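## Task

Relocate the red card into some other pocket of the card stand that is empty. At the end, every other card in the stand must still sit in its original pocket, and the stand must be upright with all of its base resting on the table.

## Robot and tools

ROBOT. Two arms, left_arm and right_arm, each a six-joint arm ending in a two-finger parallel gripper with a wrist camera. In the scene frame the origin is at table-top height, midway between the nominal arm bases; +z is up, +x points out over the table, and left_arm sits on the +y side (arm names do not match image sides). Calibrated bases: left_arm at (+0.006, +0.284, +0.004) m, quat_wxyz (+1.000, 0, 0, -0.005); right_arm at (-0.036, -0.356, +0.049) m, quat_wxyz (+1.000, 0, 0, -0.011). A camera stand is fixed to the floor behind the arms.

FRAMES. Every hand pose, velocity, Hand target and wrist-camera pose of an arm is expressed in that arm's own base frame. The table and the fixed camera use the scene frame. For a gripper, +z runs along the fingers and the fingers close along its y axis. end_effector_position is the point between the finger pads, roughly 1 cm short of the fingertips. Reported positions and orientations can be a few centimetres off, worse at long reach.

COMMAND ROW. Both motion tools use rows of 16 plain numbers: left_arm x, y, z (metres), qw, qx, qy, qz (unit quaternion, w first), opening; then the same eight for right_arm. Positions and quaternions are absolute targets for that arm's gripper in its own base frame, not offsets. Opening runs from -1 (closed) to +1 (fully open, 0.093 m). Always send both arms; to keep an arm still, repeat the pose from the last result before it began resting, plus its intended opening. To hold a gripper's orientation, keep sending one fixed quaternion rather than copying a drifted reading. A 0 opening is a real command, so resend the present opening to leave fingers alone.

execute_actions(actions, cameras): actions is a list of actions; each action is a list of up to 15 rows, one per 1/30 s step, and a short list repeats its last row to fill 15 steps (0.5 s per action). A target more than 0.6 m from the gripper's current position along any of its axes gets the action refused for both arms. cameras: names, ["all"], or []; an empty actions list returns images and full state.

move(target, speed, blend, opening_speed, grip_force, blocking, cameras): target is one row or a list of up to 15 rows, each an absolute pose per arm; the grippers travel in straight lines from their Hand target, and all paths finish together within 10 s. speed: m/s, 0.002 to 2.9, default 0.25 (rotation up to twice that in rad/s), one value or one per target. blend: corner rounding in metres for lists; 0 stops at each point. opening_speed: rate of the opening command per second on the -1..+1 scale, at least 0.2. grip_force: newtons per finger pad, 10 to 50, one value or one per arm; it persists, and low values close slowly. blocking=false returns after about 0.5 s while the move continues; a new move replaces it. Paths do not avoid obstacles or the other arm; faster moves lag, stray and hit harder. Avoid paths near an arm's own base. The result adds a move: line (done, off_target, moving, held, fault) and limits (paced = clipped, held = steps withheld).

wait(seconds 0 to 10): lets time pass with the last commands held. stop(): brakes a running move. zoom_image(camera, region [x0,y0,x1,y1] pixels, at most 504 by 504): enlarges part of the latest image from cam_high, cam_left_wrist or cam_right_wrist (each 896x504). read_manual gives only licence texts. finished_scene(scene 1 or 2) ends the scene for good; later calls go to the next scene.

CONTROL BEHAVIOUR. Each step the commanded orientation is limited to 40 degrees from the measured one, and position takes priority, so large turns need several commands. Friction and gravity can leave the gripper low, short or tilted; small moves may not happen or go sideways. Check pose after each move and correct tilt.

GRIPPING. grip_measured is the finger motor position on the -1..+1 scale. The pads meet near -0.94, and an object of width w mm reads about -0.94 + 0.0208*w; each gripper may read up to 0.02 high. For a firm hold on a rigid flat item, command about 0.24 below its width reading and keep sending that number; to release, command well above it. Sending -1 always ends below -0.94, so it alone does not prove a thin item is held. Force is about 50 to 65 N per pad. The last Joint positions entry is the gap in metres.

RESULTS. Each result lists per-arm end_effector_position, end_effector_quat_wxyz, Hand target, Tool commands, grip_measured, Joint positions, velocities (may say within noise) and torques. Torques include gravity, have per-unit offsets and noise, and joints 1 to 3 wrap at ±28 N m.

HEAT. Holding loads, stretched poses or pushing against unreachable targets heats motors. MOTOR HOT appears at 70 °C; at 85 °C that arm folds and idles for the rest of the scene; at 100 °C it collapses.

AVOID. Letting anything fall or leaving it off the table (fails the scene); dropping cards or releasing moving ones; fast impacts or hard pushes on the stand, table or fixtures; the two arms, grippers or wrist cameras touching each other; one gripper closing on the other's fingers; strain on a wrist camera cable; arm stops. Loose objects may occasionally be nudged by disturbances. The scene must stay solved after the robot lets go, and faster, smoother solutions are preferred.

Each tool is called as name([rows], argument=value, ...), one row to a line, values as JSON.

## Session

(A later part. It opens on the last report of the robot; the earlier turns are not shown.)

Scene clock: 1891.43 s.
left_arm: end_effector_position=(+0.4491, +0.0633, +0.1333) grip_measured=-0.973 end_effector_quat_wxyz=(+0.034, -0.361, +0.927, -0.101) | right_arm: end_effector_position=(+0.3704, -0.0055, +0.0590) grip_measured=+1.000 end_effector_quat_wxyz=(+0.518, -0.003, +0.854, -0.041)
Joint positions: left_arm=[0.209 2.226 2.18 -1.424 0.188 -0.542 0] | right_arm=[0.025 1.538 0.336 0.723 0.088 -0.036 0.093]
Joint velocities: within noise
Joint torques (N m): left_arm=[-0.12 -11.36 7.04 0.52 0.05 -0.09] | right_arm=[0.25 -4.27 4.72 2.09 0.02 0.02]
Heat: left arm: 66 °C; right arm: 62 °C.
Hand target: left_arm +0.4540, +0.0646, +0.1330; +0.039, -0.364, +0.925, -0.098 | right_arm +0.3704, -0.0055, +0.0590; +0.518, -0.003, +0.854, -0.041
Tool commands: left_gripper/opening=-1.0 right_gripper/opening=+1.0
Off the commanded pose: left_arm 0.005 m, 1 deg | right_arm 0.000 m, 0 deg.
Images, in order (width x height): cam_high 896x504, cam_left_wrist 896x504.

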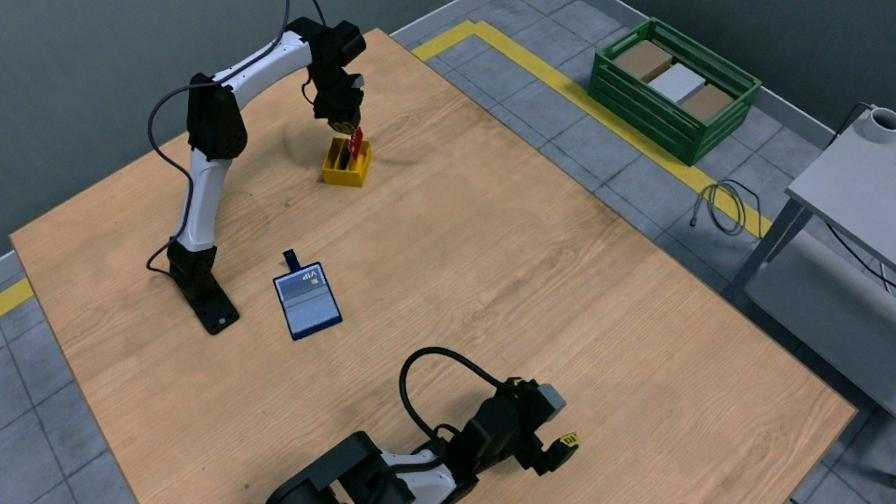

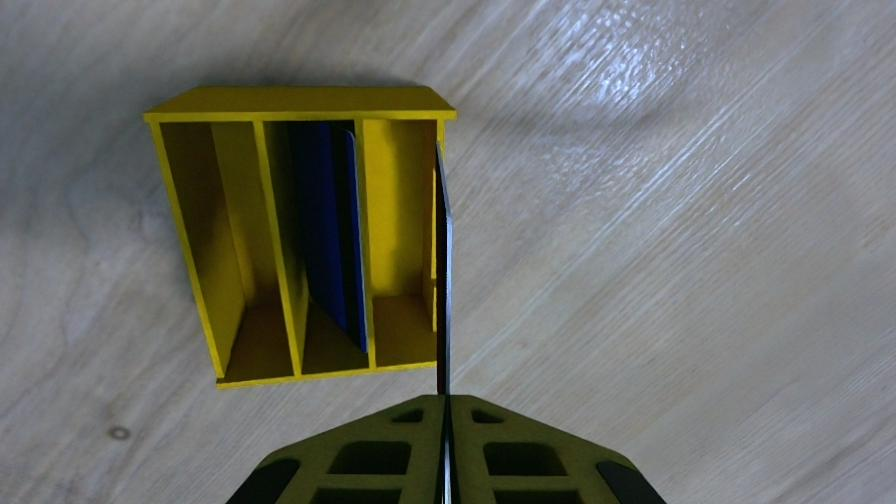

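move([
  [0.4000,0.1000,0.1500,0.0366,-0.3483,0.9315,-0.0979,-1,0.3704,-0.0055,0.0590,0.518,-0.003,0.854,-0.041,1],
  [0.4493,0.0665,0.1280,0.0366,-0.3483,0.9315,-0.0979,-1,0.3704,-0.0055,0.0590,0.518,-0.003,0.854,-0.041,1],
], speed=0.08, blend=[0.01,0], cameras=["cam_left_wrist"])

Scene clock: 1904.00 s.
left_arm: end_effector_position=(+0.4426, +0.0654, +0.1274) grip_measured=-0.973 end_effector_quat_wxyz=(+0.029, -0.344, +0.933, -0.099) | right_arm: end_effector_position=(+0.3704, -0.0055, +0.0590) grip_measured=+1.000 end_effector_quat_wxyz=(+0.518, -0.003, +0.854, -0.041)
Joint positions: left_arm=[0.217 2.207 2.127 -1.405 0.188 -0.498 0] | right_arm=[0.025 1.538 0.336 0.723 0.088 -0.036 0.093]
Joint torques (N m): left_arm=[0.01 -11.3 7.01 0.53 0.09 -0.11] | right_arm=[0.27 -4.3 4.78 2.1 0.01 0.01]
Heat: left arm: 66 °C; right arm: 62 °C.
Hand target: left_arm +0.4491, +0.0664, +0.1279; +0.037, -0.348, +0.931, -0.098 | right_arm +0.3704, -0.0055, +0.0590; +0.518, -0.003, +0.854, -0.041
Off the commanded pose: left_arm 0.007 m, 1 deg | right_arm 0.000 m, 0 deg.
move: done
Images, in order (width x height): cam_left_wrist 896x504.

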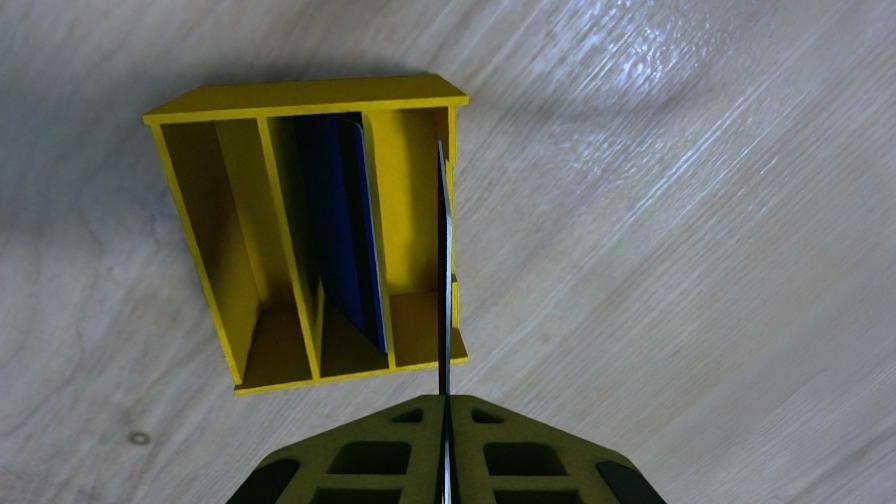

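move([
  [0.4528,0.0670,0.1280,0.0373,-0.3548,0.9291,-0.0976,-1,0.3704,-0.0055,0.0590,0.518,-0.003,0.854,-0.041,1],
  [0.4528,0.0670,0.1020,0.0373,-0.3548,0.9291,-0.0976,-1,0.3704,-0.0055,0.0590,0.518,-0.003,0.854,-0.041,1],
], speed=0.04, cameras=["cam_left_wrist"])

Scene clock: 1928.17 s.
left_arm: end_effector_position=(+0.4493, +0.0669, +0.1031) grip_measured=-0.973 end_effector_quat_wxyz=(+0.031, -0.352, +0.930, -0.099) | right_arm: end_effector_position=(+0.3704, -0.0055, +0.0590) grip_measured=+1.000 end_effector_quat_wxyz=(+0.518, -0.003, +0.854, -0.041)
Joint positions: left_arm=[0.217 2.221 2.052 -1.311 0.188 -0.514 0] | right_arm=[0.025 1.538 0.336 0.723 0.088 -0.036 0.093]
Joint torques (N m): left_arm=[-0.06 -12.94 4.86 0.65 0.08 -0.1] | right_arm=[0.28 -4.26 4.74 2.1 0.02 0.01]
Heat: left arm: 64 °C; right arm: 62 °C.
Hand target: left_arm +0.4528, +0.0670, +0.1020; +0.037, -0.355, +0.929, -0.098 | right_arm +0.3704, -0.0055, +0.0590; +0.518, -0.003, +0.854, -0.041
Off the commanded pose: left_arm 0.004 m, 1 deg | right_arm 0.000 m, 0 deg.
move: done
Images, in order (width x height): cam_left_wrist 896x504.

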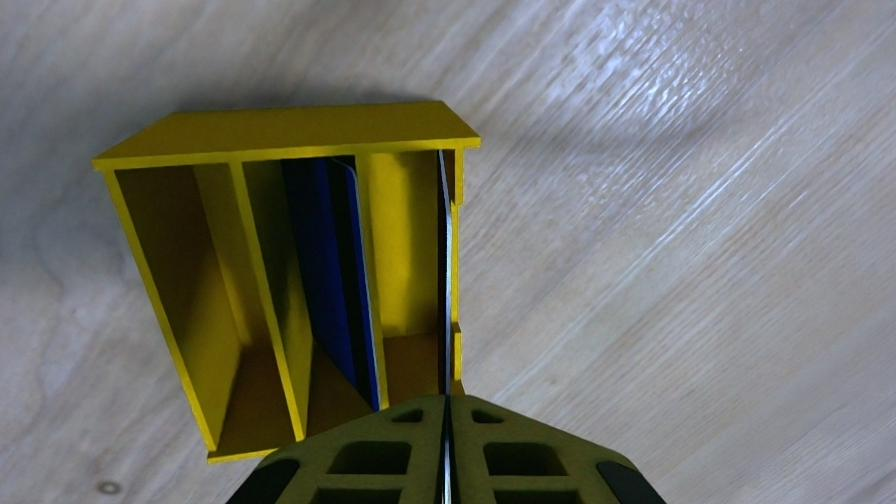

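move([
  [0.4528,0.0670,0.0850,0.0373,-0.3548,0.9291,-0.0976,-1,0.3704,-0.0055,0.0590,0.518,-0.003,0.854,-0.041,1],
  [0.4528,0.0670,0.0700,0.0373,-0.3548,0.9291,-0.0976,-1,0.3704,-0.0055,0.0590,0.518,-0.003,0.854,-0.041,1],
], speed=0.03, cameras=["cam_left_wrist"])

Scene clock: 1953.90 s.
left_arm: end_effector_position=(+0.4496, +0.0669, +0.0709) grip_measured=-0.973 end_effector_quat_wxyz=(+0.031, -0.352, +0.930, -0.099) | right_arm: end_effector_position=(+0.3704, -0.0055, +0.0590) grip_measured=+1.000 end_effector_quat_wxyz=(+0.518, -0.003, +0.854, -0.041)
Joint positions: left_arm=[0.217 2.221 1.924 -1.182 0.188 -0.514 0] | right_arm=[0.025 1.538 0.336 0.723 0.088 -0.036 0.093]
Joint torques (N m): left_arm=[-0.08 -12.85 4.93 0.66 0.09 -0.1] | right_arm=[0.21 -4.27 4.75 2.09 0.05 -0.01]
Heat: left arm: 67 °C; right arm: 62 °C.
Hand target: left_arm +0.4527, +0.0669, +0.0699; +0.037, -0.355, +0.929, -0.098 | right_arm +0.3704, -0.0055, +0.0590; +0.518, -0.003, +0.854, -0.041
Off the commanded pose: left_arm 0.003 m, 1 deg | right_arm 0.000 m, 0 deg.
move: done
Images, in order (width x height): cam_left_wrist 896x504.

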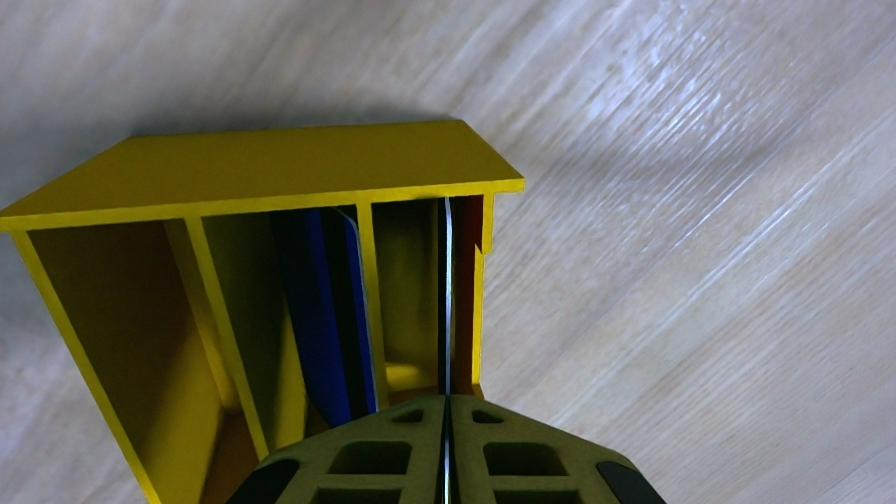

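move([
  [0.4528,0.0670,0.0648,0.0373,-0.3548,0.9291,-0.0976,-1,0.3704,-0.0055,0.0590,0.518,-0.003,0.854,-0.041,1],
], speed=0.02, cameras=["cam_left_wrist"])

zoom_image(camera="cam_left_wrist", region=[350, 190, 550, 420])

Scene clock: 1960.67 s.
left_arm: end_effector_position=(+0.4498, +0.0670, +0.0666) grip_measured=-0.973 end_effector_quat_wxyz=(+0.032, -0.352, +0.930, -0.099) | right_arm: end_effector_position=(+0.3704, -0.0055, +0.0590) grip_measured=+1.000 end_effector_quat_wxyz=(+0.518, -0.003, +0.854, -0.041)
Joint positions: left_arm=[0.217 2.221 1.906 -1.163 0.188 -0.514 0] | right_arm=[0.025 1.538 0.336 0.723 0.088 -0.036 0.093]
Joint torques (N m): left_arm=[-0.03 -12.77 4.79 0.65 0.06 -0.1] | right_arm=[0.25 -4.27 4.79 2.1 0.04 0.02]
Heat: left arm: 67 °C; right arm: 62 °C.
Hand target: left_arm +0.4528, +0.0670, +0.0648; +0.037, -0.355, +0.929, -0.098 | right_arm +0.3704, -0.0055, +0.0590; +0.518, -0.003, +0.854, -0.041
Off the commanded pose: left_arm 0.003 m, 1 deg | right_arm 0.000 m, 0 deg.
move: done
Images, in order (width x height): cam_left_wrist 896x504.

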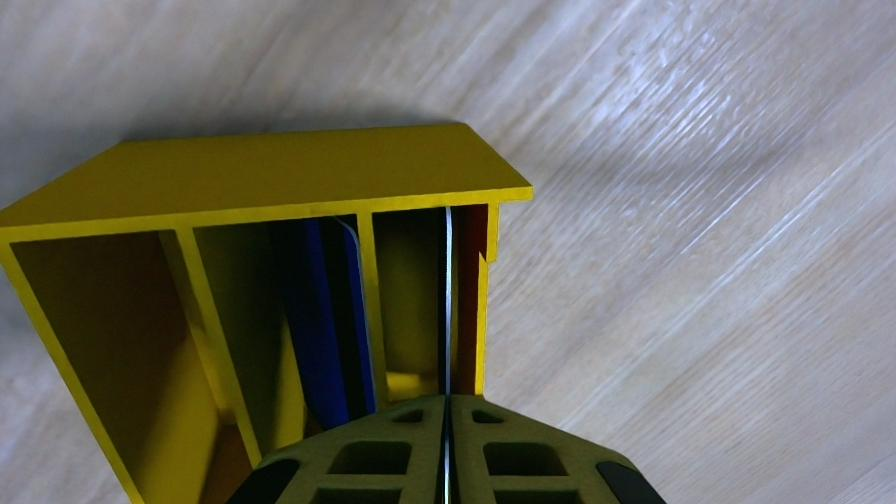

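Scaled by 2.191 from the camera's 896x504 image, which has a finer 1280x720 frame.

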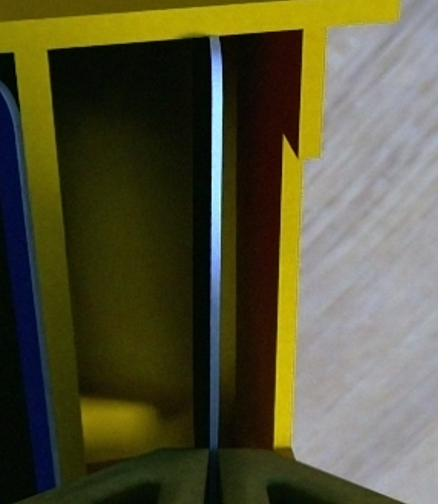

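move([
  [0.4528,0.0670,0.0634,0.0373,-0.3548,0.9291,-0.0976,-1,0.3704,-0.0055,0.0590,0.518,-0.003,0.854,-0.041,1],
  [0.4528,0.0670,0.0635,0.0373,-0.3548,0.9291,-0.0976,-0.83,0.3704,-0.0055,0.0590,0.518,-0.003,0.854,-0.041,1],
], speed=0.02, opening_speed=0.3, cameras=["cam_left_wrist"])

zoom_image(camera="cam_left_wrist", region=[350, 190, 550, 420])

Scene clock: 1971.30 s.
left_arm: end_effector_position=(+0.4502, +0.0671, +0.0654) grip_measured=-0.832 end_effector_quat_wxyz=(+0.033, -0.351, +0.930, -0.100) | right_arm: end_effector_position=(+0.3704, -0.0055, +0.0590) grip_measured=+1.000 end_effector_quat_wxyz=(+0.518, -0.003, +0.854, -0.041)
Joint positions: left_arm=[0.217 2.221 1.901 -1.156 0.188 -0.514 0.005] | right_arm=[0.025 1.538 0.336 0.723 0.088 -0.036 0.093]
Joint torques (N m): left_arm=[-0.16 -12.7 4.88 0.64 0.08 -0.09] | right_arm=[0.27 -4.26 4.74 2.1 0.03 0.02]
Heat: left arm: 68 °C; right arm: 62 °C.
Hand target: left_arm +0.4528, +0.0670, +0.0634; +0.037, -0.355, +0.929, -0.098 | right_arm +0.3704, -0.0055, +0.0590; +0.518, -0.003, +0.854, -0.041
Off the commanded pose: left_arm 0.003 m, 1 deg | right_arm 0.000 m, 0 deg.
move: done
Images, in order (width x height): cam_left_wrist 896x504.

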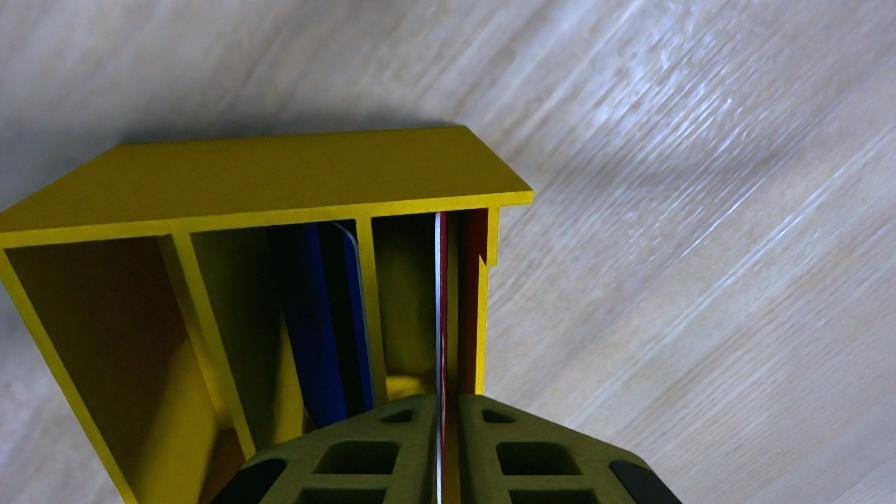

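Scaled by 2.191 from the camera's 896x504 image, which has a finer 1280x720 frame.

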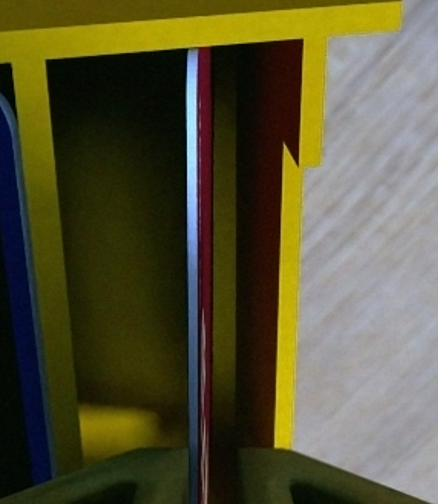

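move([
  [0.4515,0.0690,0.0780,0.0373,-0.3548,0.9291,-0.0976,-0.83,0.3704,-0.0055,0.0590,0.518,-0.003,0.854,-0.041,1],
  [0.4500,0.0710,0.1200,0.0373,-0.3548,0.9291,-0.0976,-0.83,0.3704,-0.0055,0.0590,0.518,-0.003,0.854,-0.041,1],
], speed=[0.03,0.08], blend=[0.005,0], cameras=["cam_left_wrist","cam_high"])

Scene clock: 1983.20 s.
left_arm: end_effector_position=(+0.4469, +0.0663, +0.1139) grip_measured=-0.832 end_effector_quat_wxyz=(+0.028, -0.352, +0.930, -0.099) | right_arm: end_effector_position=(+0.3704, -0.0055, +0.0590) grip_measured=+1.000 end_effector_quat_wxyz=(+0.518, -0.003, +0.854, -0.041)
Joint positions: left_arm=[0.217 2.221 2.095 -1.36 0.188 -0.514 0.005] | right_arm=[0.025 1.538 0.336 0.723 0.088 -0.036 0.093]
Joint torques (N m): left_arm=[0.77 -12.89 6.99 0.41 0.1 0.05] | right_arm=[0.25 -4.25 4.74 2.09 0.05 0.01]
Heat: left arm: 68 °C; right arm: 62 °C.
Hand target: left_arm +0.4498, +0.0709, +0.1199; +0.037, -0.355, +0.929, -0.098 | right_arm +0.3704, -0.0055, +0.0590; +0.518, -0.003, +0.854, -0.041
Off the commanded pose: left_arm 0.008 m, 1 deg | right_arm 0.000 m, 0 deg.
move: done
Images, in order (width x height): cam_high 896x504, cam_left_wrist 896x504.

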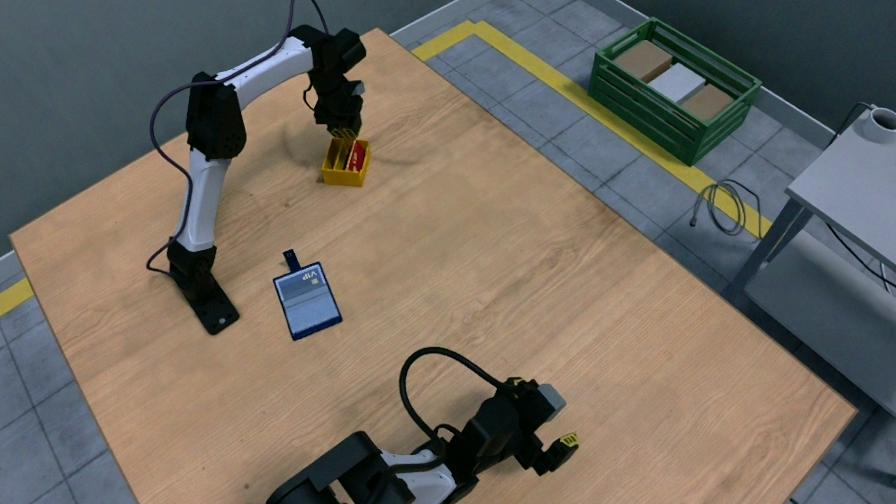

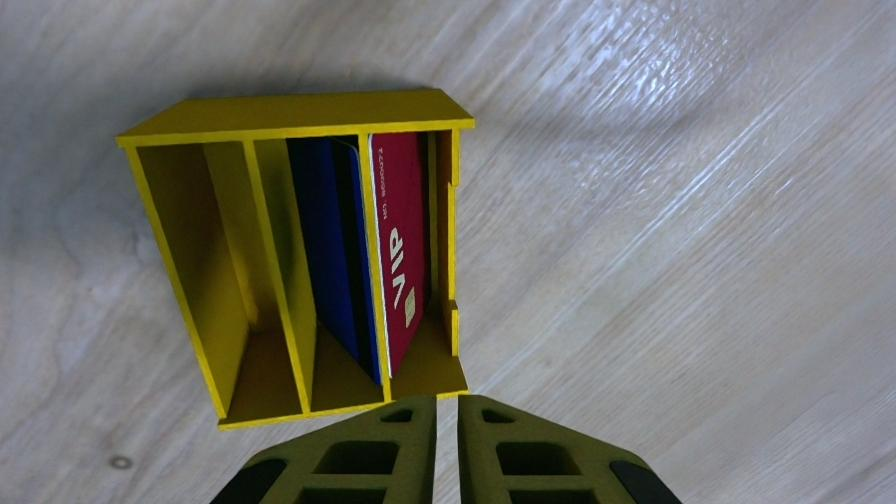

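move([
  [0.3800,0.0850,0.1600,0,-0.1908,0.9816,0,-0.83,0.3704,-0.0055,0.0590,0.518,-0.003,0.854,-0.041,1],
  [0.2000,0.0800,0.2000,0,-0.1908,0.9816,0,-0.5,0.3704,-0.0055,0.0590,0.518,-0.003,0.854,-0.041,1],
], speed=0.15, blend=[0.03,0], cameras=["cam_high","cam_left_wrist"])

zoom_image(camera="cam_high", region=[290, 100, 410, 220])

Scene clock: 1996.50 s.
left_arm: end_effector_position=(+0.2019, +0.0778, +0.1976) grip_measured=-0.502 end_effector_quat_wxyz=(+0.024, -0.194, +0.981, +0.000) | right_arm: end_effector_position=(+0.3704, -0.0055, +0.0590) grip_measured=+1.000 end_effector_quat_wxyz=(+0.518, -0.003, +0.854, -0.041)
Joint positions: left_arm=[0.374 1.35 1.385 -1.559 0.008 -0.016 0.021] | right_arm=[0.025 1.538 0.336 0.723 0.088 -0.036 0.093]
Joint torques (N m): left_arm=[0.83 -5.75 4.64 0.44 -0.05 0.18] | right_arm=[0.21 -4.31 4.82 2.1 0.03 0.01]
Heat: left arm: 69 °C; right arm: 62 °C.
Hand target: left_arm +0.2003, +0.0800, +0.1992; +0.029, -0.191, +0.981, +0.005 | right_arm +0.3704, -0.0055, +0.0590; +0.518, -0.003, +0.854, -0.041
Off the commanded pose: left_arm 0.004 m, 3 deg | right_arm 0.000 m, 0 deg.
joint read past its limit (left arm) — joint 4 (wrist pitch), lower limit.
joint sent to its limit (left arm) — joint 4 (wrist pitch), lower limit. The joint targets are off in orientation, not in position.
move: off_target (left_arm); target 2's new opening was sent with left_arm's hand 0.004 m and 3 deg from that target
Images, in order (width x height): cam_high 896x504, cam_left_wrist 896x504.

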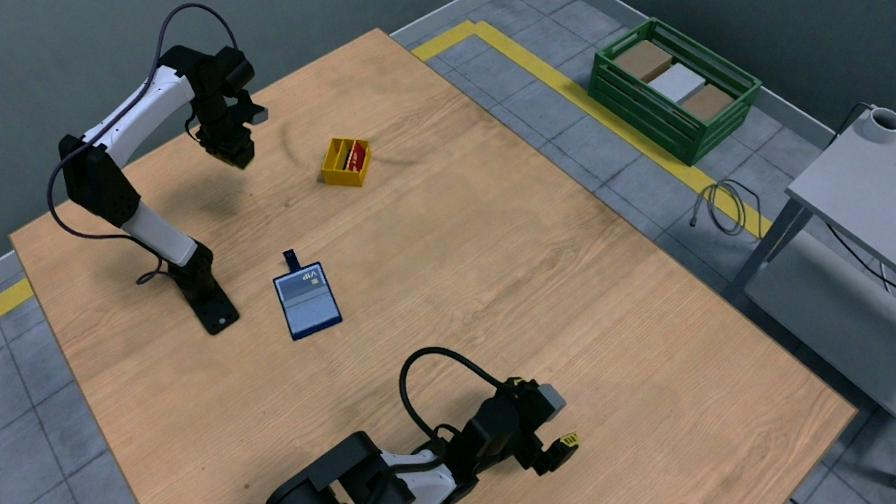

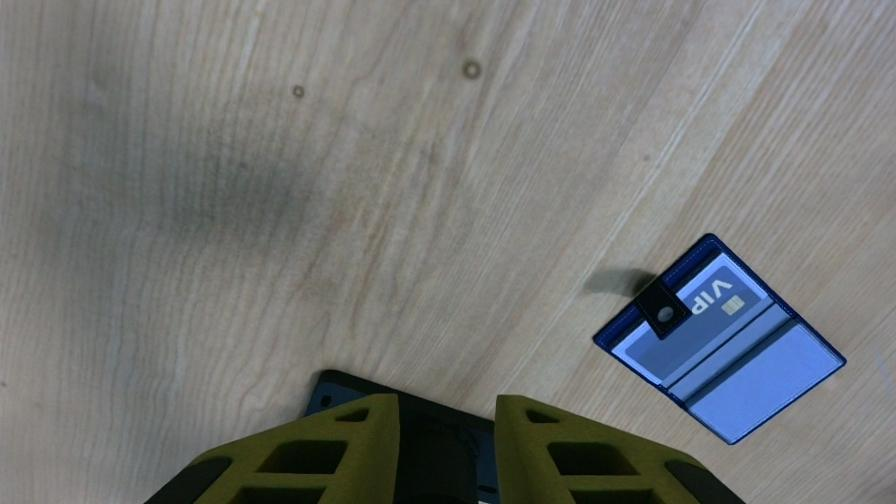

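Scaled by 4.200 from the camera's 896x504 image, which has a finer 1280x720 frame.

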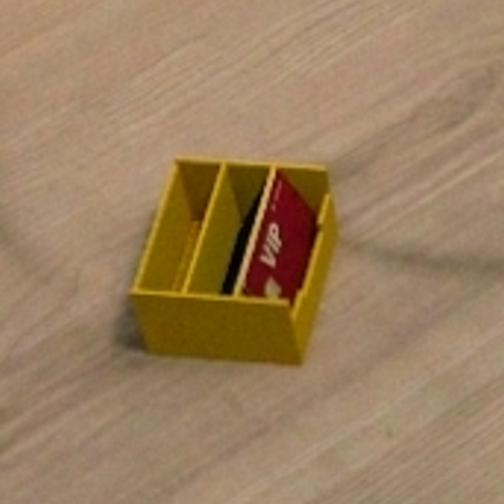

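finished_scene(scene=1)

The scene is finished: the task was done.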